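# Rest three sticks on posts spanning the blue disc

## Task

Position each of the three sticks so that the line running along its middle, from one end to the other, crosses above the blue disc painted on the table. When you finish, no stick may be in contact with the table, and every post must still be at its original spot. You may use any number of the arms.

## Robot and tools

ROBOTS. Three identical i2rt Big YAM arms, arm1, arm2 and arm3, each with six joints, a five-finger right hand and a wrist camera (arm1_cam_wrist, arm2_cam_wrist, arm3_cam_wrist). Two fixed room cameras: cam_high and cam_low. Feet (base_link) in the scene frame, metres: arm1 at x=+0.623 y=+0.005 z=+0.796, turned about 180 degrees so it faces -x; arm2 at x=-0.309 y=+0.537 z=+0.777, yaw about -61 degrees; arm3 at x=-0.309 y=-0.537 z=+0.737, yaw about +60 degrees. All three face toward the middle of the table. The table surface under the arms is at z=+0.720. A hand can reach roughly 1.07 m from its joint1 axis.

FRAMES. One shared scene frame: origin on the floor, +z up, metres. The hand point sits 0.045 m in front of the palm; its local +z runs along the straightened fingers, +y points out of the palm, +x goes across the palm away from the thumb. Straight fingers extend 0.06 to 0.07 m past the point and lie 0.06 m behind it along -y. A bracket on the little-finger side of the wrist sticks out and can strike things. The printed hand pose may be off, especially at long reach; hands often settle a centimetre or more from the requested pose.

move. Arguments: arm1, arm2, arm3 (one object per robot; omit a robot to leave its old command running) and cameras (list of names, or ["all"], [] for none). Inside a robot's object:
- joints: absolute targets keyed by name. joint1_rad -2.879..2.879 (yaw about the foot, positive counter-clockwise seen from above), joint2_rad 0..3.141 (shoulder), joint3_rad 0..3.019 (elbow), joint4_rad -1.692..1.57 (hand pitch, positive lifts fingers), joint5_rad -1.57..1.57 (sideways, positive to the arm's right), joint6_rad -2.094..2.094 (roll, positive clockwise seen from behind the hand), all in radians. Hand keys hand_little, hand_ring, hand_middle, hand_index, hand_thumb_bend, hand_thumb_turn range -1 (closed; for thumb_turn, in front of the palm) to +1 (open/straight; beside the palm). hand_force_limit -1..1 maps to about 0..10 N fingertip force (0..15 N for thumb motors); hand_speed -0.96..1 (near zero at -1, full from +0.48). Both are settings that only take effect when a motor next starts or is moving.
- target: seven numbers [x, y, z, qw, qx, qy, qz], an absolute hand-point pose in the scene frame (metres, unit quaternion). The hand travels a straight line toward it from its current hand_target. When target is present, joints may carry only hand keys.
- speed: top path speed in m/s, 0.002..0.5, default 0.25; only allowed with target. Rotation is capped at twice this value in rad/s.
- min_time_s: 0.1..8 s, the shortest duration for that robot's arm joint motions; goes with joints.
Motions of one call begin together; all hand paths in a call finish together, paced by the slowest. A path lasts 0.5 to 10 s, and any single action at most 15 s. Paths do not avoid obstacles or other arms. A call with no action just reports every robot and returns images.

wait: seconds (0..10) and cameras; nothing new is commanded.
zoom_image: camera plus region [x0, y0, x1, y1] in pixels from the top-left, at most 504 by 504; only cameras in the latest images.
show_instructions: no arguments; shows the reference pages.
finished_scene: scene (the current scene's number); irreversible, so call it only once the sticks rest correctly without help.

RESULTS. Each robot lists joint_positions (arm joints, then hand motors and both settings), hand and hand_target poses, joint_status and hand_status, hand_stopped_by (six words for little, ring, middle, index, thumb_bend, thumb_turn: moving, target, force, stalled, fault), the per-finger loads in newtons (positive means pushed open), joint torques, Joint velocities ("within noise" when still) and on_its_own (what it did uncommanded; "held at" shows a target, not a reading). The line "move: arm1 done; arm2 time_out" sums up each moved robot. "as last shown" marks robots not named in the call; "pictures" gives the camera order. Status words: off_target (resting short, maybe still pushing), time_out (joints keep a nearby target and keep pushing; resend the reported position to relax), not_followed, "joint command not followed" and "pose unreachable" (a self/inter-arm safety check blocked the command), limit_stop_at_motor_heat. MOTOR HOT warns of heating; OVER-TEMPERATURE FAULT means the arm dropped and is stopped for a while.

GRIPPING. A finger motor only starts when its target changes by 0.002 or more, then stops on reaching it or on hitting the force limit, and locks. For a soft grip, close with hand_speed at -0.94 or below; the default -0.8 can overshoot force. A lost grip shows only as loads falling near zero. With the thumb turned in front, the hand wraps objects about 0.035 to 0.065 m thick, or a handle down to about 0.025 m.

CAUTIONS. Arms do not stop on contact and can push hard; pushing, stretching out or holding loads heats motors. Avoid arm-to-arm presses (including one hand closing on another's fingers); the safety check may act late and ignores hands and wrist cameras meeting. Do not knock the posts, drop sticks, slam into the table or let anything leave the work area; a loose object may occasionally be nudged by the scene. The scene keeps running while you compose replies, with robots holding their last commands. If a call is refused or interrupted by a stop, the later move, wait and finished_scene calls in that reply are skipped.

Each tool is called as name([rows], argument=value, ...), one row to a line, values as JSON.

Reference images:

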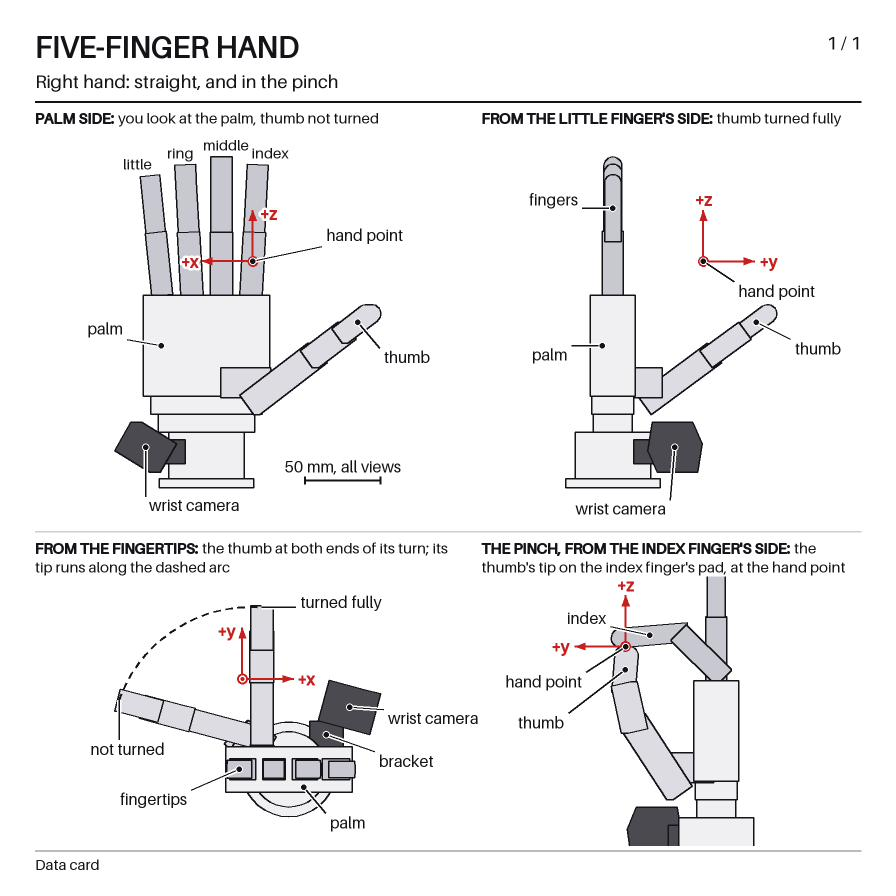

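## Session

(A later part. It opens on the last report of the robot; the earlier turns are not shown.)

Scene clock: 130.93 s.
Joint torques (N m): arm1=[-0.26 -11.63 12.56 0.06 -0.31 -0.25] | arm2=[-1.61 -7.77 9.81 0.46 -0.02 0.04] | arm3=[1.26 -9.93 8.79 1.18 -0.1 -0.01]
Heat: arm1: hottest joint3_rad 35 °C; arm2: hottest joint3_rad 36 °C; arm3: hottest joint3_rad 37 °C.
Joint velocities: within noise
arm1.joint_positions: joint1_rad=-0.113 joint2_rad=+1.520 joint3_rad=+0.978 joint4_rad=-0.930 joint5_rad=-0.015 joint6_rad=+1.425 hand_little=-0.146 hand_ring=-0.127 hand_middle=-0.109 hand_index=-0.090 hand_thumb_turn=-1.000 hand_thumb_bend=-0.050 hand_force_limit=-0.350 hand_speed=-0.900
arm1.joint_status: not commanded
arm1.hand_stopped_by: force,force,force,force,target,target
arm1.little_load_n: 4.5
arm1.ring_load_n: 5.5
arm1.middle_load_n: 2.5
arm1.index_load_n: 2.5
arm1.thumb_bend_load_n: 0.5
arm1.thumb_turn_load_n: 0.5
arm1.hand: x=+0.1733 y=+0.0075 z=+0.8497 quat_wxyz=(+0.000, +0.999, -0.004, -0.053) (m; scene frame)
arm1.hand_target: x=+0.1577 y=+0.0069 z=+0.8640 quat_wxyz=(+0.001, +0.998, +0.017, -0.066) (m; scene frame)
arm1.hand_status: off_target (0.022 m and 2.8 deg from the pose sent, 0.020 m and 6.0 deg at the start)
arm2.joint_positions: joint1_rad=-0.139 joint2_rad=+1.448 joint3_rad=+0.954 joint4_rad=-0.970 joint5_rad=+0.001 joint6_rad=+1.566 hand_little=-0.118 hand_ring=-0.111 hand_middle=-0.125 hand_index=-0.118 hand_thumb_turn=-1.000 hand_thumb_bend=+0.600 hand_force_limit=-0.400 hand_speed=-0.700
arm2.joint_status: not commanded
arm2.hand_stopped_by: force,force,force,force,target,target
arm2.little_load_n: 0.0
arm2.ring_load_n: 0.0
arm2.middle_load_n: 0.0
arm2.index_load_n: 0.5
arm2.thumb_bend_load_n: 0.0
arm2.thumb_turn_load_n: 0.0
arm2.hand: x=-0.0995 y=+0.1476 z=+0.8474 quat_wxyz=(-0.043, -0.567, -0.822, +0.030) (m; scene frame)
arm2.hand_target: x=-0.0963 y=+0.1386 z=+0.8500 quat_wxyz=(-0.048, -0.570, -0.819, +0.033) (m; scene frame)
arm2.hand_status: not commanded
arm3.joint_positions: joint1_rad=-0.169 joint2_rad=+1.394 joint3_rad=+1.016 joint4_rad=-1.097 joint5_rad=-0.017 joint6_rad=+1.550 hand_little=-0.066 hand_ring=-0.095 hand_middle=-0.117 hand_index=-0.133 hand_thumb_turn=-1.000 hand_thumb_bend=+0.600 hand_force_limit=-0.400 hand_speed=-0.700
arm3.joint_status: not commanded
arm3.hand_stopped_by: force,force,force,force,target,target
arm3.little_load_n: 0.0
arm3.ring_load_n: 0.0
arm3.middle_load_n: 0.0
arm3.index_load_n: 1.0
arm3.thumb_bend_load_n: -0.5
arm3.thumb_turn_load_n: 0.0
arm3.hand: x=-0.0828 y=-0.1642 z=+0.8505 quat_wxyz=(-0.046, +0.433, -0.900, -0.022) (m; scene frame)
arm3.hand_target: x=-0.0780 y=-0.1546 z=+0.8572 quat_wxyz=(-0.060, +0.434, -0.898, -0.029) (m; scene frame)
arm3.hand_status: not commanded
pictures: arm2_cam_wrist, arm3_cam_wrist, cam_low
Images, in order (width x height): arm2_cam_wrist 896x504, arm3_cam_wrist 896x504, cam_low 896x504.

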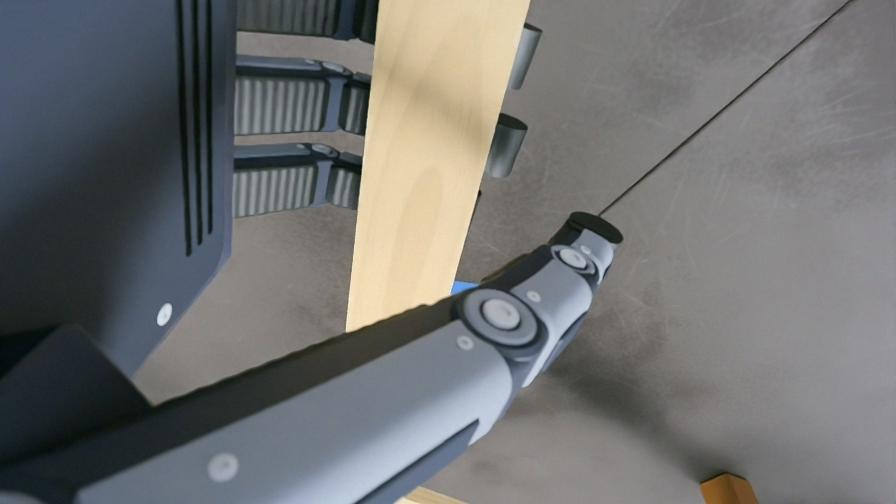

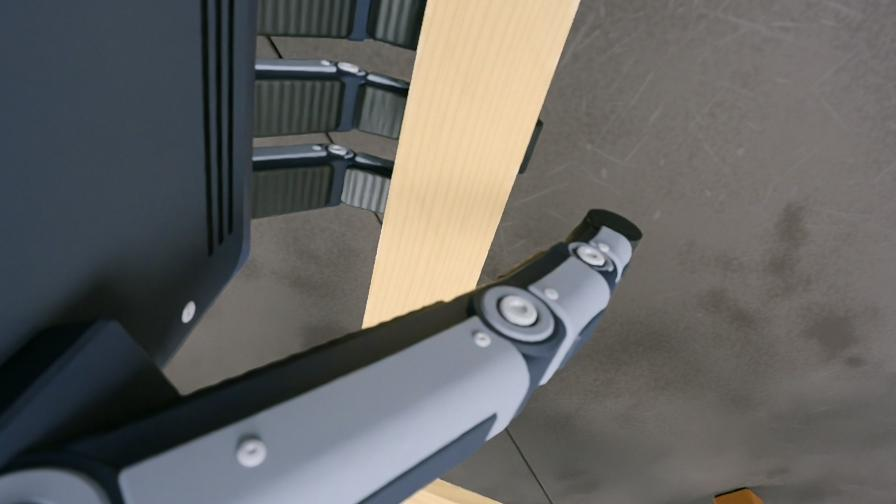

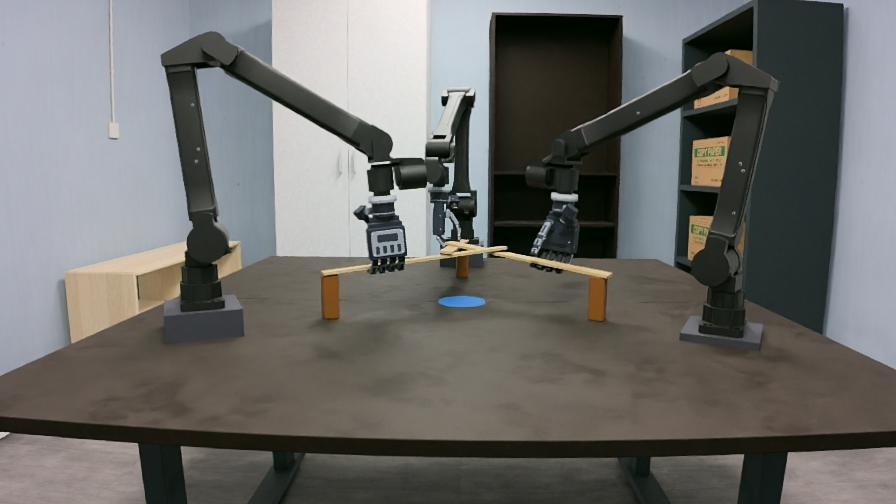

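move(arm1={"joints":{"hand_index":0.15,"hand_middle":0.15,"hand_ring":0.15,"hand_little":0.15,"hand_speed":-0.85}}, arm2={"joints":{"hand_index":0.15,"hand_middle":0.15,"hand_ring":0.15,"hand_little":0.15,"hand_speed":-0.85}}, arm3={"joints":{"hand_index":0.15,"hand_middle":0.15,"hand_ring":0.15,"hand_little":0.15,"hand_speed":-0.85}})

move(arm1={"joints":{"hand_thumb_bend":0.6,"hand_speed":-0.8}}, cameras=["all"])

zoom_image(camera="cam_high", region=[390, 150, 530, 290])

zoom_image(camera="cam_low", region=[300, 220, 630, 330])

Scene clock: 134.53 s.
Joint torques (N m): arm1=[-0.21 -11.63 12.55 0.14 -0.11 0.01] | arm2=[-1.61 -7.77 9.81 0.46 -0.01 0.03] | arm3=[1.26 -9.88 8.8 1.18 -0.1 -0.01]
Heat: arm1: hottest joint3_rad 36 °C; arm2: hottest joint3_rad 36 °C; arm3: hottest joint3_rad 37 °C.
move: arm1 done; arm2 done; arm3 done
Joint velocities: within noise
arm1.joint_positions: joint1_rad=-0.113 joint2_rad=+1.520 joint3_rad=+0.978 joint4_rad=-0.932 joint5_rad=-0.019 joint6_rad=+1.400 hand_little=+0.150 hand_ring=+0.150 hand_middle=+0.150 hand_index=+0.150 hand_thumb_turn=-1.000 hand_thumb_bend=-0.050 hand_force_limit=-0.350 hand_speed=-0.850
arm1.joint_status: all done
arm1.hand_stopped_by: target,target,target,target,target,target
arm1.little_load_n: 0.0
arm1.ring_load_n: 0.0
arm1.middle_load_n: 0.5
arm1.index_load_n: 0.0
arm1.thumb_bend_load_n: 0.0
arm1.thumb_turn_load_n: 0.0
arm1.hand: x=+0.1752 y=+0.0058 z=+0.8498 quat_wxyz=(+0.002, +0.999, +0.009, -0.052) (m; scene frame)
arm1.hand_target: x=+0.1577 y=+0.0070 z=+0.8640 quat_wxyz=(+0.001, +0.998, +0.017, -0.066) (m; scene frame)
arm1.hand_status: not commanded
arm2.joint_positions: joint1_rad=-0.139 joint2_rad=+1.448 joint3_rad=+0.954 joint4_rad=-0.970 joint5_rad=+0.001 joint6_rad=+1.566 hand_little=+0.150 hand_ring=+0.150 hand_middle=+0.150 hand_index=+0.150 hand_thumb_turn=-1.000 hand_thumb_bend=+0.600 hand_force_limit=-0.400 hand_speed=-0.850
arm2.joint_status: all done
arm2.hand_stopped_by: target,target,target,target,target,target
arm2.little_load_n: 0.0
arm2.ring_load_n: 0.0
arm2.middle_load_n: 0.0
arm2.index_load_n: 0.0
arm2.thumb_bend_load_n: 0.0
arm2.thumb_turn_load_n: 0.0
arm2.hand: x=-0.0995 y=+0.1476 z=+0.8474 quat_wxyz=(-0.043, -0.567, -0.822, +0.030) (m; scene frame)
arm2.hand_target: x=-0.0963 y=+0.1386 z=+0.8500 quat_wxyz=(-0.048, -0.570, -0.819, +0.033) (m; scene frame)
arm2.hand_status: not commanded
arm3.joint_positions: joint1_rad=-0.169 joint2_rad=+1.394 joint3_rad=+1.016 joint4_rad=-1.097 joint5_rad=-0.017 joint6_rad=+1.550 hand_little=+0.150 hand_ring=+0.150 hand_middle=+0.150 hand_index=+0.150 hand_thumb_turn=-1.000 hand_thumb_bend=+0.600 hand_force_limit=-0.400 hand_speed=-0.850
arm3.joint_status: all done
arm3.hand_stopped_by: target,target,target,target,target,target
arm3.little_load_n: 0.0
arm3.ring_load_n: 0.0
arm3.middle_load_n: 0.0
arm3.index_load_n: 0.0
arm3.thumb_bend_load_n: 0.0
arm3.thumb_turn_load_n: -0.5
arm3.hand: x=-0.0828 y=-0.1642 z=+0.8505 quat_wxyz=(-0.046, +0.433, -0.900, -0.022) (m; scene frame)
arm3.hand_target: x=-0.0780 y=-0.1546 z=+0.8572 quat_wxyz=(-0.060, +0.434, -0.898, -0.029) (m; scene frame)
arm3.hand_status: not commanded
pictures: none

Scene clock: 137.30 s.
Joint torques (N m): arm1=[-0.21 -11.63 12.53 0.14 -0.11 0.01] | arm2=[-1.61 -7.77 9.81 0.46 -0.01 0.04] | arm3=[1.2 -9.93 8.79 1.18 -0.1 -0.01]
Heat: arm1: hottest joint3_rad 36 °C; arm2: hottest joint3_rad 36 °C; arm3: hottest joint3_rad 37 °C.
move: arm1 done
Joint velocities: within noise
arm1.joint_positions: joint1_rad=-0.113 joint2_rad=+1.520 joint3_rad=+0.978 joint4_rad=-0.932 joint5_rad=-0.019 joint6_rad=+1.399 hand_little=+0.150 hand_ring=+0.150 hand_middle=+0.150 hand_index=+0.150 hand_thumb_turn=-1.000 hand_thumb_bend=+0.600 hand_force_limit=-0.350 hand_speed=-0.800
arm1.joint_status: all done
arm1.hand_stopped_by: target,target,target,target,target,target
arm1.little_load_n: 0.0
arm1.ring_load_n: 0.0
arm1.middle_load_n: 0.0
arm1.index_load_n: 0.0
arm1.thumb_bend_load_n: 0.0
arm1.thumb_turn_load_n: 0.0
arm1.hand: x=+0.1752 y=+0.0058 z=+0.8498 quat_wxyz=(+0.002, +0.999, +0.009, -0.052) (m; scene frame)
arm1.hand_target: x=+0.1577 y=+0.0070 z=+0.8640 quat_wxyz=(+0.001, +0.998, +0.017, -0.066) (m; scene frame)
arm1.hand_status: not commanded
arm2, arm3: as last shown
arm2.little_load_n: 0.5
arm3.thumb_turn_load_n: 0.0
pictures: arm1_cam_wrist, arm2_cam_wrist, arm3_cam_wrist, cam_high, cam_low
Images, in order (width x height): arm1_cam_wrist 896x504, arm2_cam_wrist 896x504, arm3_cam_wrist 896x504, cam_high 896x504, cam_low 896x504.

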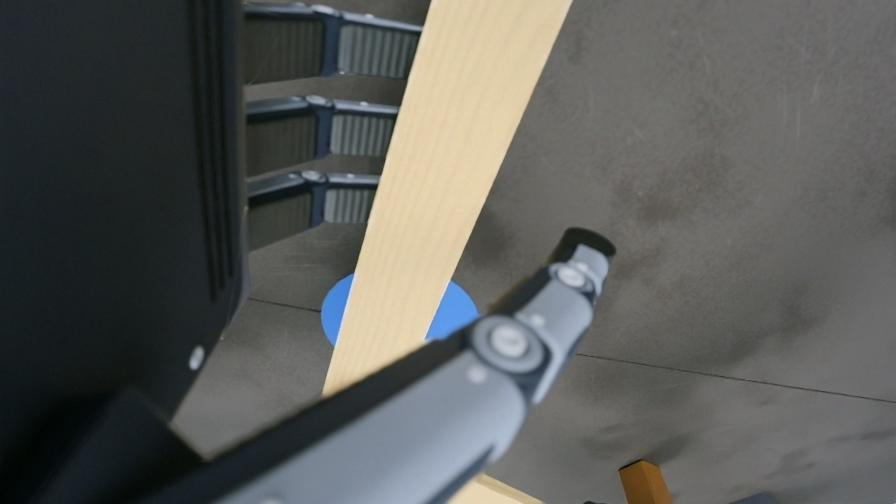

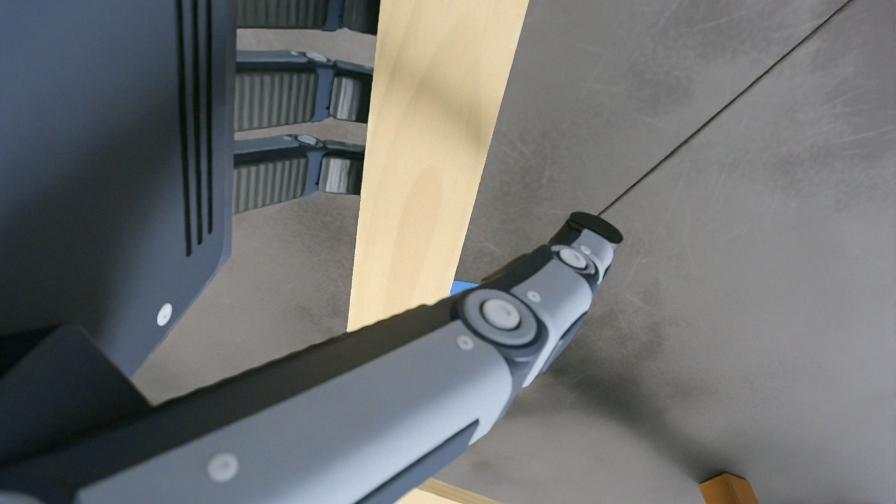

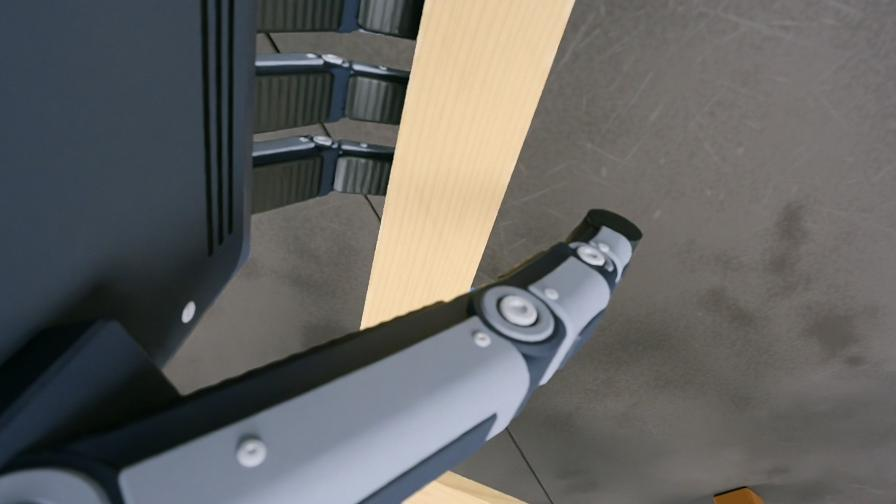

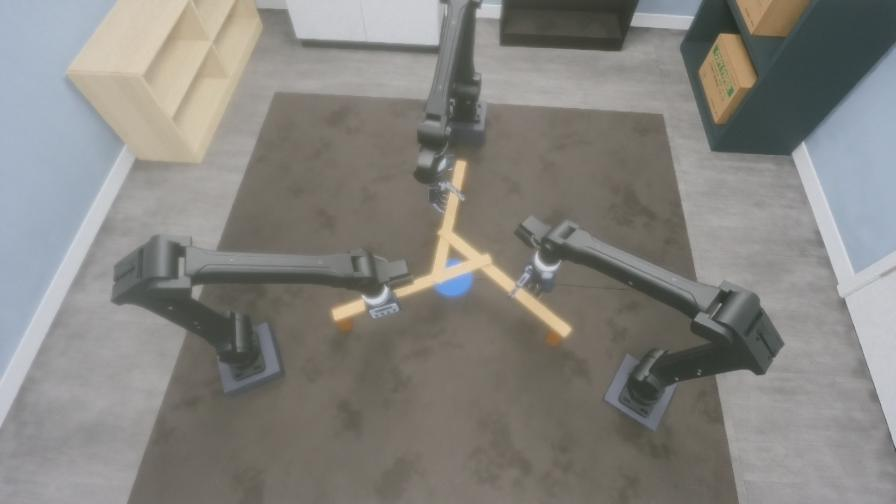

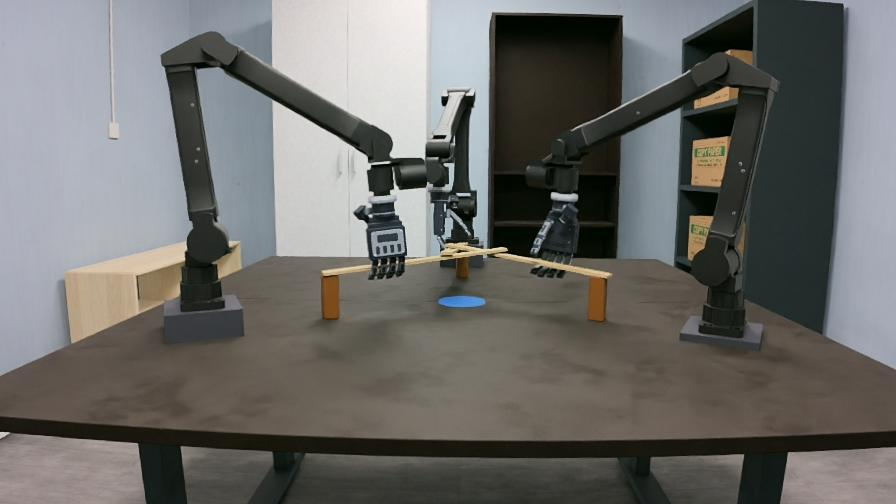

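Scaled by 3.600 from the camera's 896x504 image, which has a finer 1280x720 frame.

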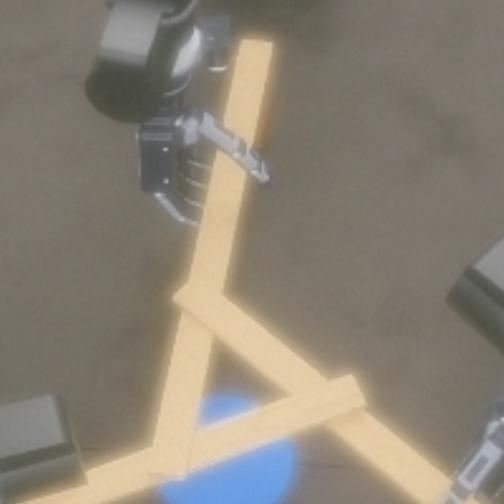

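Scaled by 1.527 from the camera's 896x504 image, which has a finer 1280x720 frame.

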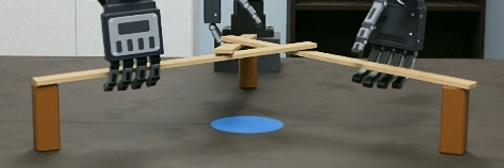

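move(arm1={"joints":{"hand_index":1.0,"hand_middle":1.0,"hand_ring":1.0,"hand_little":1.0,"hand_thumb_bend":1.0,"hand_speed":-0.7}}, arm2={"joints":{"hand_index":1.0,"hand_middle":1.0,"hand_ring":1.0,"hand_little":1.0,"hand_thumb_bend":1.0,"hand_speed":-0.7}}, arm3={"joints":{"hand_index":1.0,"hand_middle":1.0,"hand_ring":1.0,"hand_little":1.0,"hand_thumb_bend":1.0,"hand_speed":-0.7}})

move(arm1={"target":[0.170,0.007,0.91,0.0011,0.9977,0.0174,-0.0654],"speed":0.06}, arm2={"target":[-0.0975,0.143,0.90,0.0479,0.5704,0.8193,-0.0334],"speed":0.06}, arm3={"target":[-0.080,-0.159,0.905,0.0597,-0.4342,0.8983,0.0289],"speed":0.06}, cameras=["all"])

Scene clock: 139.77 s.
Joint torques (N m): arm1=[-0.21 -11.63 12.56 0.14 -0.08 0.02] | arm2=[-1.67 -7.77 9.8 0.47 0 0.04] | arm3=[1.32 -9.88 8.79 1.18 -0.09 -0.01]
Heat: arm1: hottest joint3_rad 36 °C; arm2: hottest joint3_rad 36 °C; arm3: hottest joint3_rad 37 °C.
move: arm1 done; arm2 done; arm3 done
Joint velocities: within noise
arm1.joint_positions: joint1_rad=-0.113 joint2_rad=+1.520 joint3_rad=+0.978 joint4_rad=-0.932 joint5_rad=-0.020 joint6_rad=+1.398 hand_little=+1.000 hand_ring=+1.000 hand_middle=+1.000 hand_index=+1.000 hand_thumb_turn=-1.000 hand_thumb_bend=+1.000 hand_force_limit=-0.350 hand_speed=-0.700
arm1.joint_status: all done
arm1.hand_stopped_by: target,target,target,target,target,target
arm1.little_load_n: 0.5
arm1.ring_load_n: 0.0
arm1.middle_load_n: 0.0
arm1.index_load_n: 0.0
arm1.thumb_bend_load_n: -0.5
arm1.thumb_turn_load_n: 0.0
arm1.hand: x=+0.1753 y=+0.0057 z=+0.8498 quat_wxyz=(+0.002, +0.999, +0.010, -0.052) (m; scene frame)
arm1.hand_target: x=+0.1577 y=+0.0070 z=+0.8640 quat_wxyz=(+0.001, +0.998, +0.017, -0.066) (m; scene frame)
arm1.hand_status: not commanded
arm2.joint_positions: joint1_rad=-0.139 joint2_rad=+1.448 joint3_rad=+0.954 joint4_rad=-0.970 joint5_rad=+0.001 joint6_rad=+1.566 hand_little=+1.000 hand_ring=+1.000 hand_middle=+1.000 hand_index=+1.000 hand_thumb_turn=-1.000 hand_thumb_bend=+1.000 hand_force_limit=-0.400 hand_speed=-0.700
arm2.joint_status: all done
arm2.hand_stopped_by: target,target,target,target,target,target
arm2.little_load_n: 0.0
arm2.ring_load_n: 0.0
arm2.middle_load_n: 0.0
arm2.index_load_n: 0.0
arm2.thumb_bend_load_n: 0.0
arm2.thumb_turn_load_n: 0.0
arm2.hand: x=-0.0995 y=+0.1476 z=+0.8474 quat_wxyz=(-0.043, -0.567, -0.822, +0.030) (m; scene frame)
arm2.hand_target: x=-0.0963 y=+0.1386 z=+0.8500 quat_wxyz=(-0.048, -0.570, -0.819, +0.033) (m; scene frame)
arm2.hand_status: not commanded
arm3.joint_positions: joint1_rad=-0.169 joint2_rad=+1.394 joint3_rad=+1.016 joint4_rad=-1.097 joint5_rad=-0.017 joint6_rad=+1.550 hand_little=+1.000 hand_ring=+1.000 hand_middle=+1.000 hand_index=+1.000 hand_thumb_turn=-1.000 hand_thumb_bend=+1.000 hand_force_limit=-0.400 hand_speed=-0.700
arm3.joint_status: all done
arm3.hand_stopped_by: target,target,target,target,target,target
arm3.little_load_n: 0.0
arm3.ring_load_n: 0.0
arm3.middle_load_n: 0.0
arm3.index_load_n: 0.0
arm3.thumb_bend_load_n: 0.0
arm3.thumb_turn_load_n: 0.0
arm3.hand: x=-0.0828 y=-0.1642 z=+0.8505 quat_wxyz=(-0.046, +0.433, -0.900, -0.022) (m; scene frame)
arm3.hand_target: x=-0.0780 y=-0.1546 z=+0.8572 quat_wxyz=(-0.060, +0.434, -0.898, -0.029) (m; scene frame)
arm3.hand_status: not commanded
pictures: none

Scene clock: 141.10 s.
Joint torques (N m): arm1=[-0.56 -12.81 13.26 0.09 -0.11 0.01] | arm2=[-1.49 -8.82 12.04 -0.08 0 0.04] | arm3=[0.85 -10.75 12.19 -0.09 -0.11 -0.06]
Heat: arm1: hottest joint3_rad 36 °C; arm2: hottest joint3_rad 36 °C; arm3: hottest joint3_rad 37 °C.
move: arm1 off_target; arm2 off_target; arm3 off_target
Joint velocities: within noise
arm1.joint_positions: joint1_rad=-0.113 joint2_rad=+1.454 joint3_rad=+1.013 joint4_rad=-1.058 joint5_rad=-0.020 joint6_rad=+1.394 hand_little=+1.000 hand_ring=+1.000 hand_middle=+1.000 hand_index=+1.000 hand_thumb_turn=-1.000 hand_thumb_bend=+1.000 hand_force_limit=-0.350 hand_speed=-0.700
arm1.joint_status: not commanded
arm1.hand_stopped_by: target,target,target,target,target,target
arm1.little_load_n: 0.0
arm1.ring_load_n: 0.0
arm1.middle_load_n: 0.0
arm1.index_load_n: 0.0
arm1.thumb_bend_load_n: 0.0
arm1.thumb_turn_load_n: 0.0
arm1.hand: x=+0.1893 y=+0.0034 z=+0.8847 quat_wxyz=(+0.004, +0.999, +0.012, -0.040) (m; scene frame)
arm1.hand_target: x=+0.1711 y=+0.0068 z=+0.9100 quat_wxyz=(+0.001, +0.998, +0.017, -0.066) (m; scene frame)
arm1.hand_status: off_target (0.032 m and 3.0 deg from the pose sent, 0.060 m and 1.7 deg at the start)
arm2.joint_positions: joint1_rad=-0.139 joint2_rad=+1.398 joint3_rad=+1.002 joint4_rad=-1.098 joint5_rad=+0.001 joint6_rad=+1.566 hand_little=+1.000 hand_ring=+1.000 hand_middle=+1.000 hand_index=+1.000 hand_thumb_turn=-1.000 hand_thumb_bend=+1.000 hand_force_limit=-0.400 hand_speed=-0.700
arm2.joint_status: not commanded
arm2.hand_stopped_by: target,target,target,target,target,target
arm2.little_load_n: 0.0
arm2.ring_load_n: 0.0
arm2.middle_load_n: 0.0
arm2.index_load_n: 0.0
arm2.thumb_bend_load_n: 0.0
arm2.thumb_turn_load_n: 0.0
arm2.hand: x=-0.1032 y=+0.1576 z=+0.8804 quat_wxyz=(-0.032, -0.568, -0.822, +0.022) (m; scene frame)
arm2.hand_target: x=-0.0977 y=+0.1437 z=+0.9000 quat_wxyz=(-0.048, -0.570, -0.819, +0.033) (m; scene frame)
arm2.hand_status: off_target (0.025 m and 2.3 deg from the pose sent, 0.053 m and 0.8 deg at the start)
arm3.joint_positions: joint1_rad=-0.169 joint2_rad=+1.357 joint3_rad=+1.055 joint4_rad=-1.201 joint5_rad=-0.017 joint6_rad=+1.550 hand_little=+1.000 hand_ring=+1.000 hand_middle=+1.000 hand_index=+1.000 hand_thumb_turn=-1.000 hand_thumb_bend=+1.000 hand_force_limit=-0.400 hand_speed=-0.700
arm3.joint_status: not commanded
arm3.hand_stopped_by: target,target,target,target,target,target
arm3.little_load_n: 0.0
arm3.ring_load_n: 0.0
arm3.middle_load_n: 0.0
arm3.index_load_n: 0.0
arm3.thumb_bend_load_n: 0.0
arm3.thumb_turn_load_n: 0.0
arm3.hand: x=-0.0909 y=-0.1734 z=+0.8759 quat_wxyz=(-0.033, +0.434, -0.900, -0.017) (m; scene frame)
arm3.hand_target: x=-0.0808 y=-0.1601 z=+0.9049 quat_wxyz=(-0.060, +0.434, -0.898, -0.029) (m; scene frame)
arm3.hand_status: off_target (0.034 m and 3.3 deg from the pose sent, 0.055 m and 1.7 deg at the start)
pictures: arm1_cam_wrist, arm2_cam_wrist, arm3_cam_wrist, cam_high, cam_low
Images, in order (width x height): arm1_cam_wrist 896x504, arm2_cam_wrist 896x504, arm3_cam_wrist 896x504, cam_high 896x504, cam_low 896x504.

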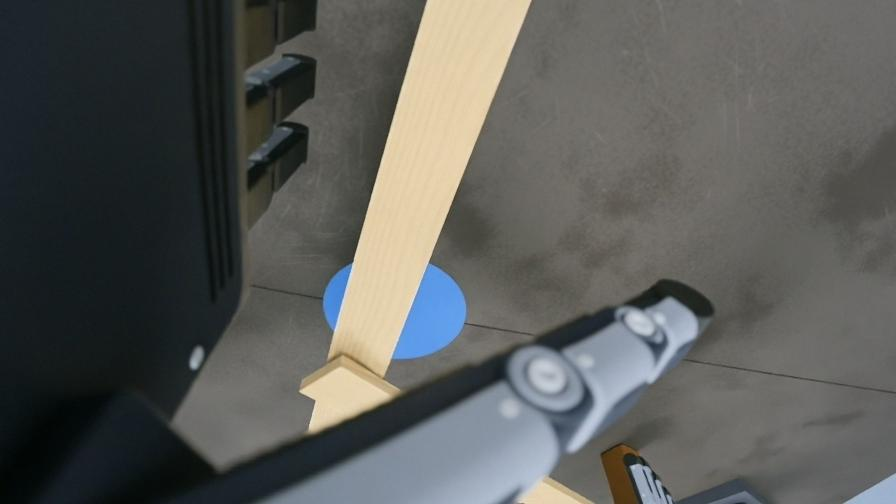

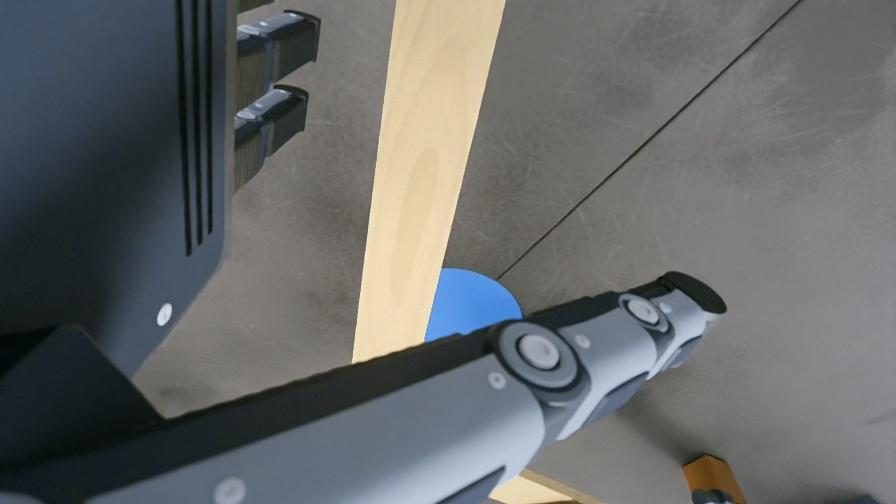

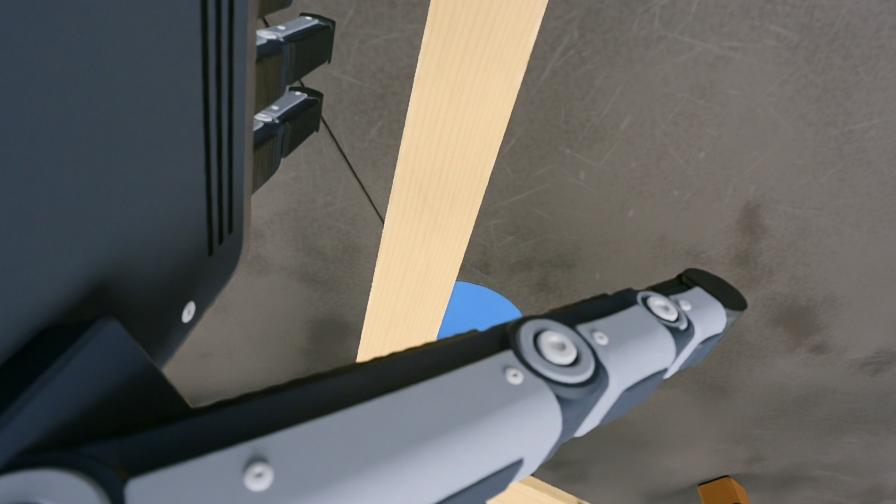

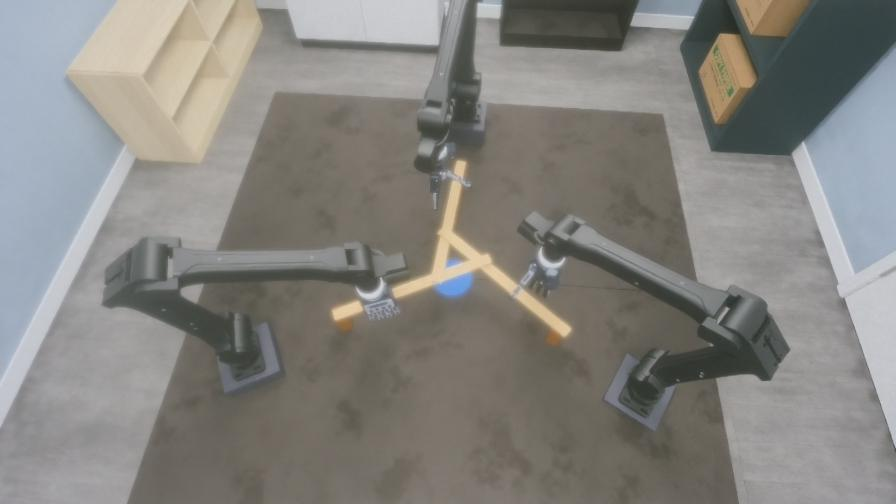

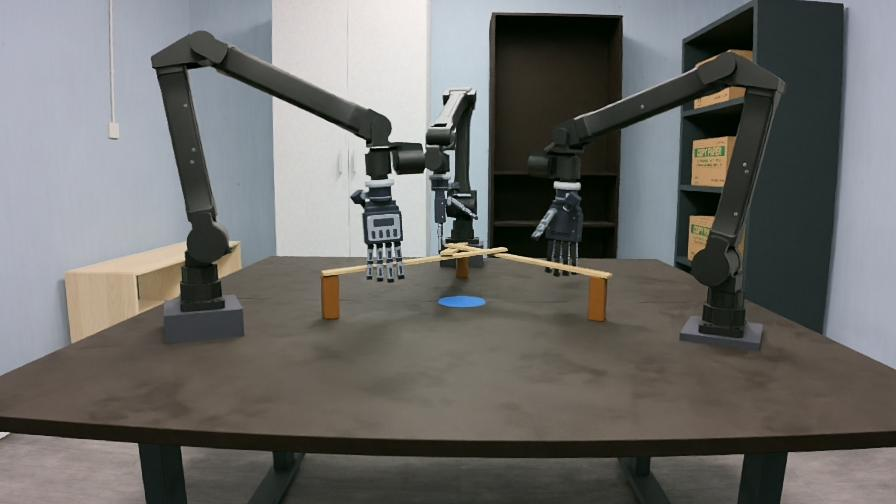

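move(arm1={"target":[0.195,0.004,1.02,0.0011,0.9977,0.0174,-0.0654],"speed":0.15}, arm2={"target":[-0.108,0.162,1.01,0.0479,0.5704,0.8193,-0.0334],"speed":0.15}, arm3={"target":[-0.096,-0.180,1.01,0.0597,-0.4342,0.8983,0.0289],"speed":0.15}, cameras=["all"])

zoom_image(camera="cam_high", region=[320, 140, 590, 360])

zoom_image(camera="cam_low", region=[300, 220, 630, 330])

Scene clock: 142.83 s.
Joint torques (N m): arm1=[-0.73 -10.87 14.05 0.1 -0.11 0.01] | arm2=[-2.2 -7.24 12.74 -0.09 -0.03 -0.03] | arm3=[0.21 -9.58 12.68 -0.08 -0.12 -0.12]
Heat: arm1: hottest joint3_rad 37 °C; arm2: hottest joint3_rad 36 °C; arm3: hottest joint3_rad 37 °C.
move: arm1 off_target; arm2 off_target; arm3 off_target
Joint velocities: within noise
arm1.joint_positions: joint1_rad=-0.113 joint2_rad=+1.318 joint3_rad=+1.181 joint4_rad=-1.356 joint5_rad=-0.020 joint6_rad=+1.392 hand_little=+1.000 hand_ring=+1.000 hand_middle=+1.000 hand_index=+1.000 hand_thumb_turn=-1.000 hand_thumb_bend=+1.000 hand_force_limit=-0.350 hand_speed=-0.700
arm1.joint_status: not commanded
arm1.hand_stopped_by: target,target,target,target,target,target
arm1.little_load_n: 0.0
arm1.ring_load_n: 0.0
arm1.middle_load_n: 0.0
arm1.index_load_n: 0.0
arm1.thumb_bend_load_n: 0.0
arm1.thumb_turn_load_n: 0.0
arm1.hand: x=+0.2074 y=+0.0006 z=+0.9956 quat_wxyz=(+0.004, +0.999, +0.012, -0.043) (m; scene frame)
arm1.hand_target: x=+0.1960 y=+0.0038 z=+1.0198 quat_wxyz=(+0.001, +0.998, +0.017, -0.066) (m; scene frame)
arm1.hand_status: off_target (0.028 m and 2.6 deg from the pose sent, 0.135 m and 3.0 deg at the start)
arm2.joint_positions: joint1_rad=-0.139 joint2_rad=+1.279 joint3_rad=+1.189 joint4_rad=-1.399 joint5_rad=+0.001 joint6_rad=+1.566 hand_little=+1.000 hand_ring=+1.000 hand_middle=+1.000 hand_index=+1.000 hand_thumb_turn=-1.000 hand_thumb_bend=+1.000 hand_force_limit=-0.400 hand_speed=-0.700
arm2.joint_status: not commanded
arm2.hand_stopped_by: target,target,target,target,target,target
arm2.little_load_n: -0.5
arm2.ring_load_n: 0.0
arm2.middle_load_n: 0.0
arm2.index_load_n: 0.0
arm2.thumb_bend_load_n: -0.5
arm2.thumb_turn_load_n: 0.0
arm2.hand: x=-0.1090 y=+0.1728 z=+0.9913 quat_wxyz=(-0.034, -0.568, -0.822, +0.024) (m; scene frame)
arm2.hand_target: x=-0.1081 y=+0.1626 z=+1.0099 quat_wxyz=(-0.048, -0.570, -0.819, +0.034) (m; scene frame)
arm2.hand_status: off_target (0.022 m and 2.0 deg from the pose sent, 0.130 m and 2.3 deg at the start)
arm3.joint_positions: joint1_rad=-0.169 joint2_rad=+1.261 joint3_rad=+1.248 joint4_rad=-1.487 joint5_rad=-0.017 joint6_rad=+1.549 hand_little=+1.000 hand_ring=+1.000 hand_middle=+1.000 hand_index=+1.000 hand_thumb_turn=-1.000 hand_thumb_bend=+1.000 hand_force_limit=-0.400 hand_speed=-0.700
arm3.joint_status: not commanded
arm3.hand_stopped_by: target,target,target,target,target,target
arm3.little_load_n: 0.0
arm3.ring_load_n: 0.0
arm3.middle_load_n: -0.5
arm3.index_load_n: 0.0
arm3.thumb_bend_load_n: 0.0
arm3.thumb_turn_load_n: 0.0
arm3.hand: x=-0.1046 y=-0.1873 z=+0.9815 quat_wxyz=(-0.035, +0.434, -0.900, -0.017) (m; scene frame)
arm3.hand_target: x=-0.0968 y=-0.1809 z=+1.0097 quat_wxyz=(-0.060, +0.434, -0.898, -0.029) (m; scene frame)
arm3.hand_status: off_target (0.031 m and 3.1 deg from the pose sent, 0.134 m and 3.3 deg at the start)
pictures: arm1_cam_wrist, arm2_cam_wrist, arm3_cam_wrist, cam_high, cam_low
Images, in order (width x height): arm1_cam_wrist 896x504, arm2_cam_wrist 896x504, arm3_cam_wrist 896x504, cam_high 896x504, cam_low 896x504.

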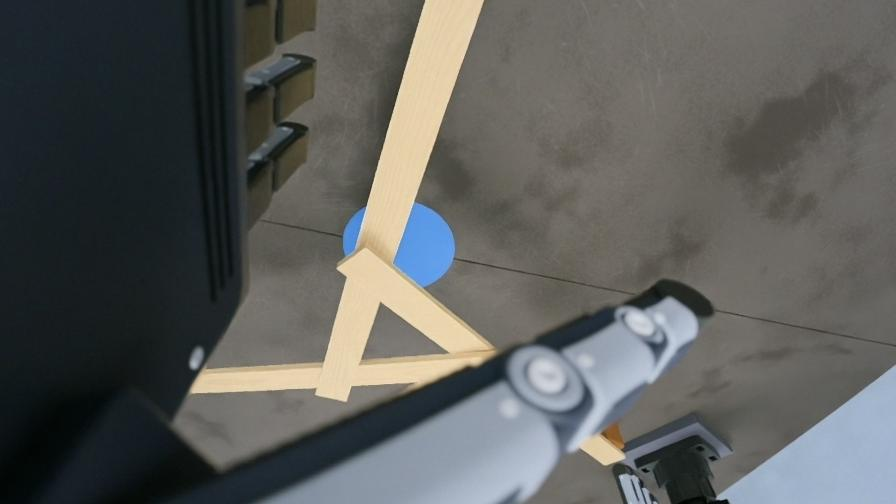

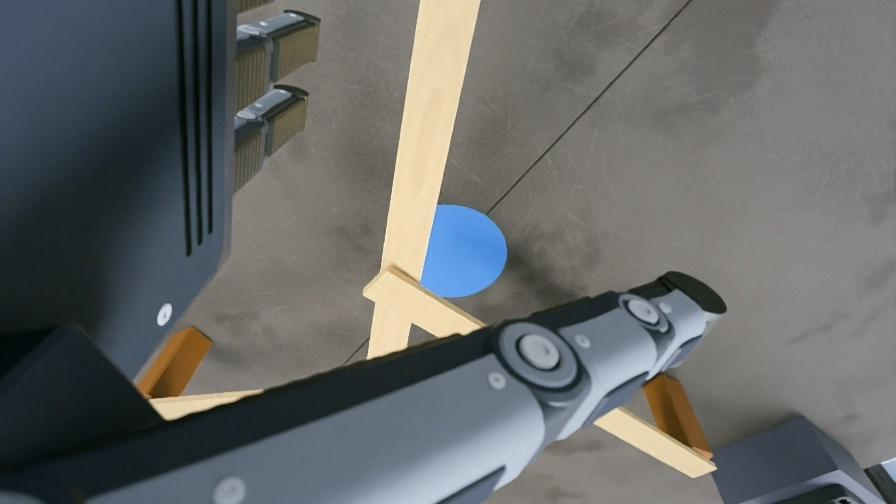

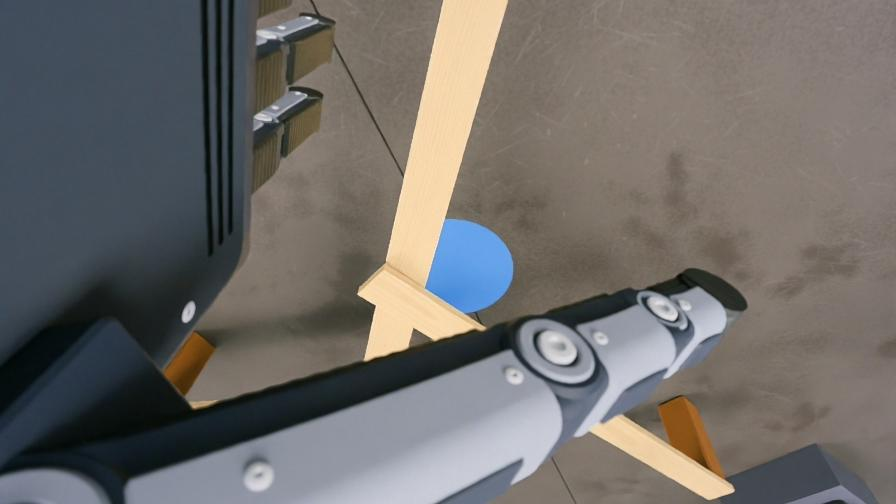

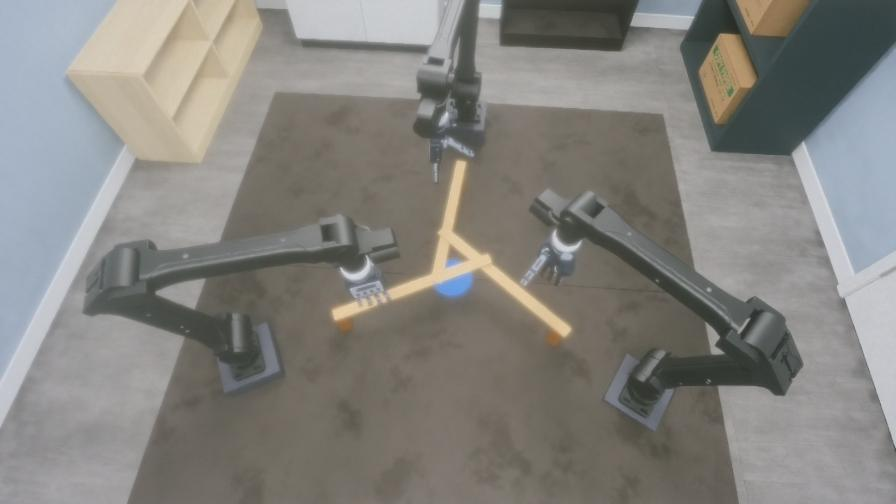

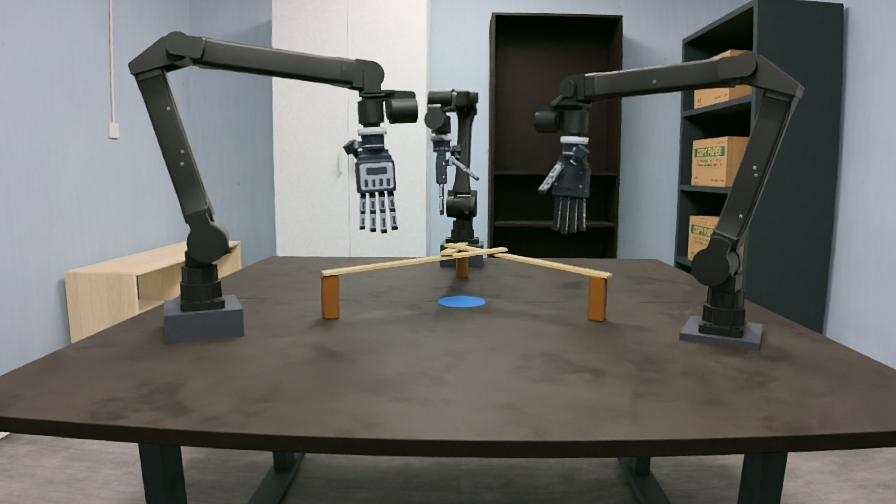

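Scaled by 1.867 from the camera's 896x504 image, which has a finer 1280x720 frame.

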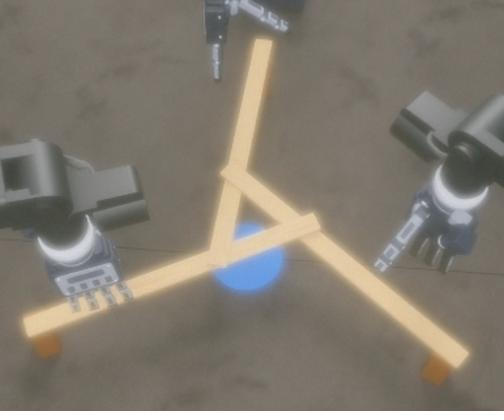

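Scaled by 1.527 from the camera's 896x504 image, which has a finer 1280x720 frame.

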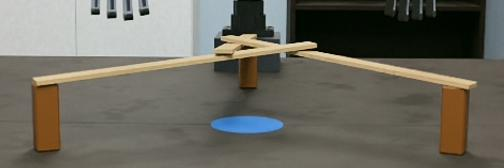

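finished_scene(scene=1)

The scene is finished: the task was done.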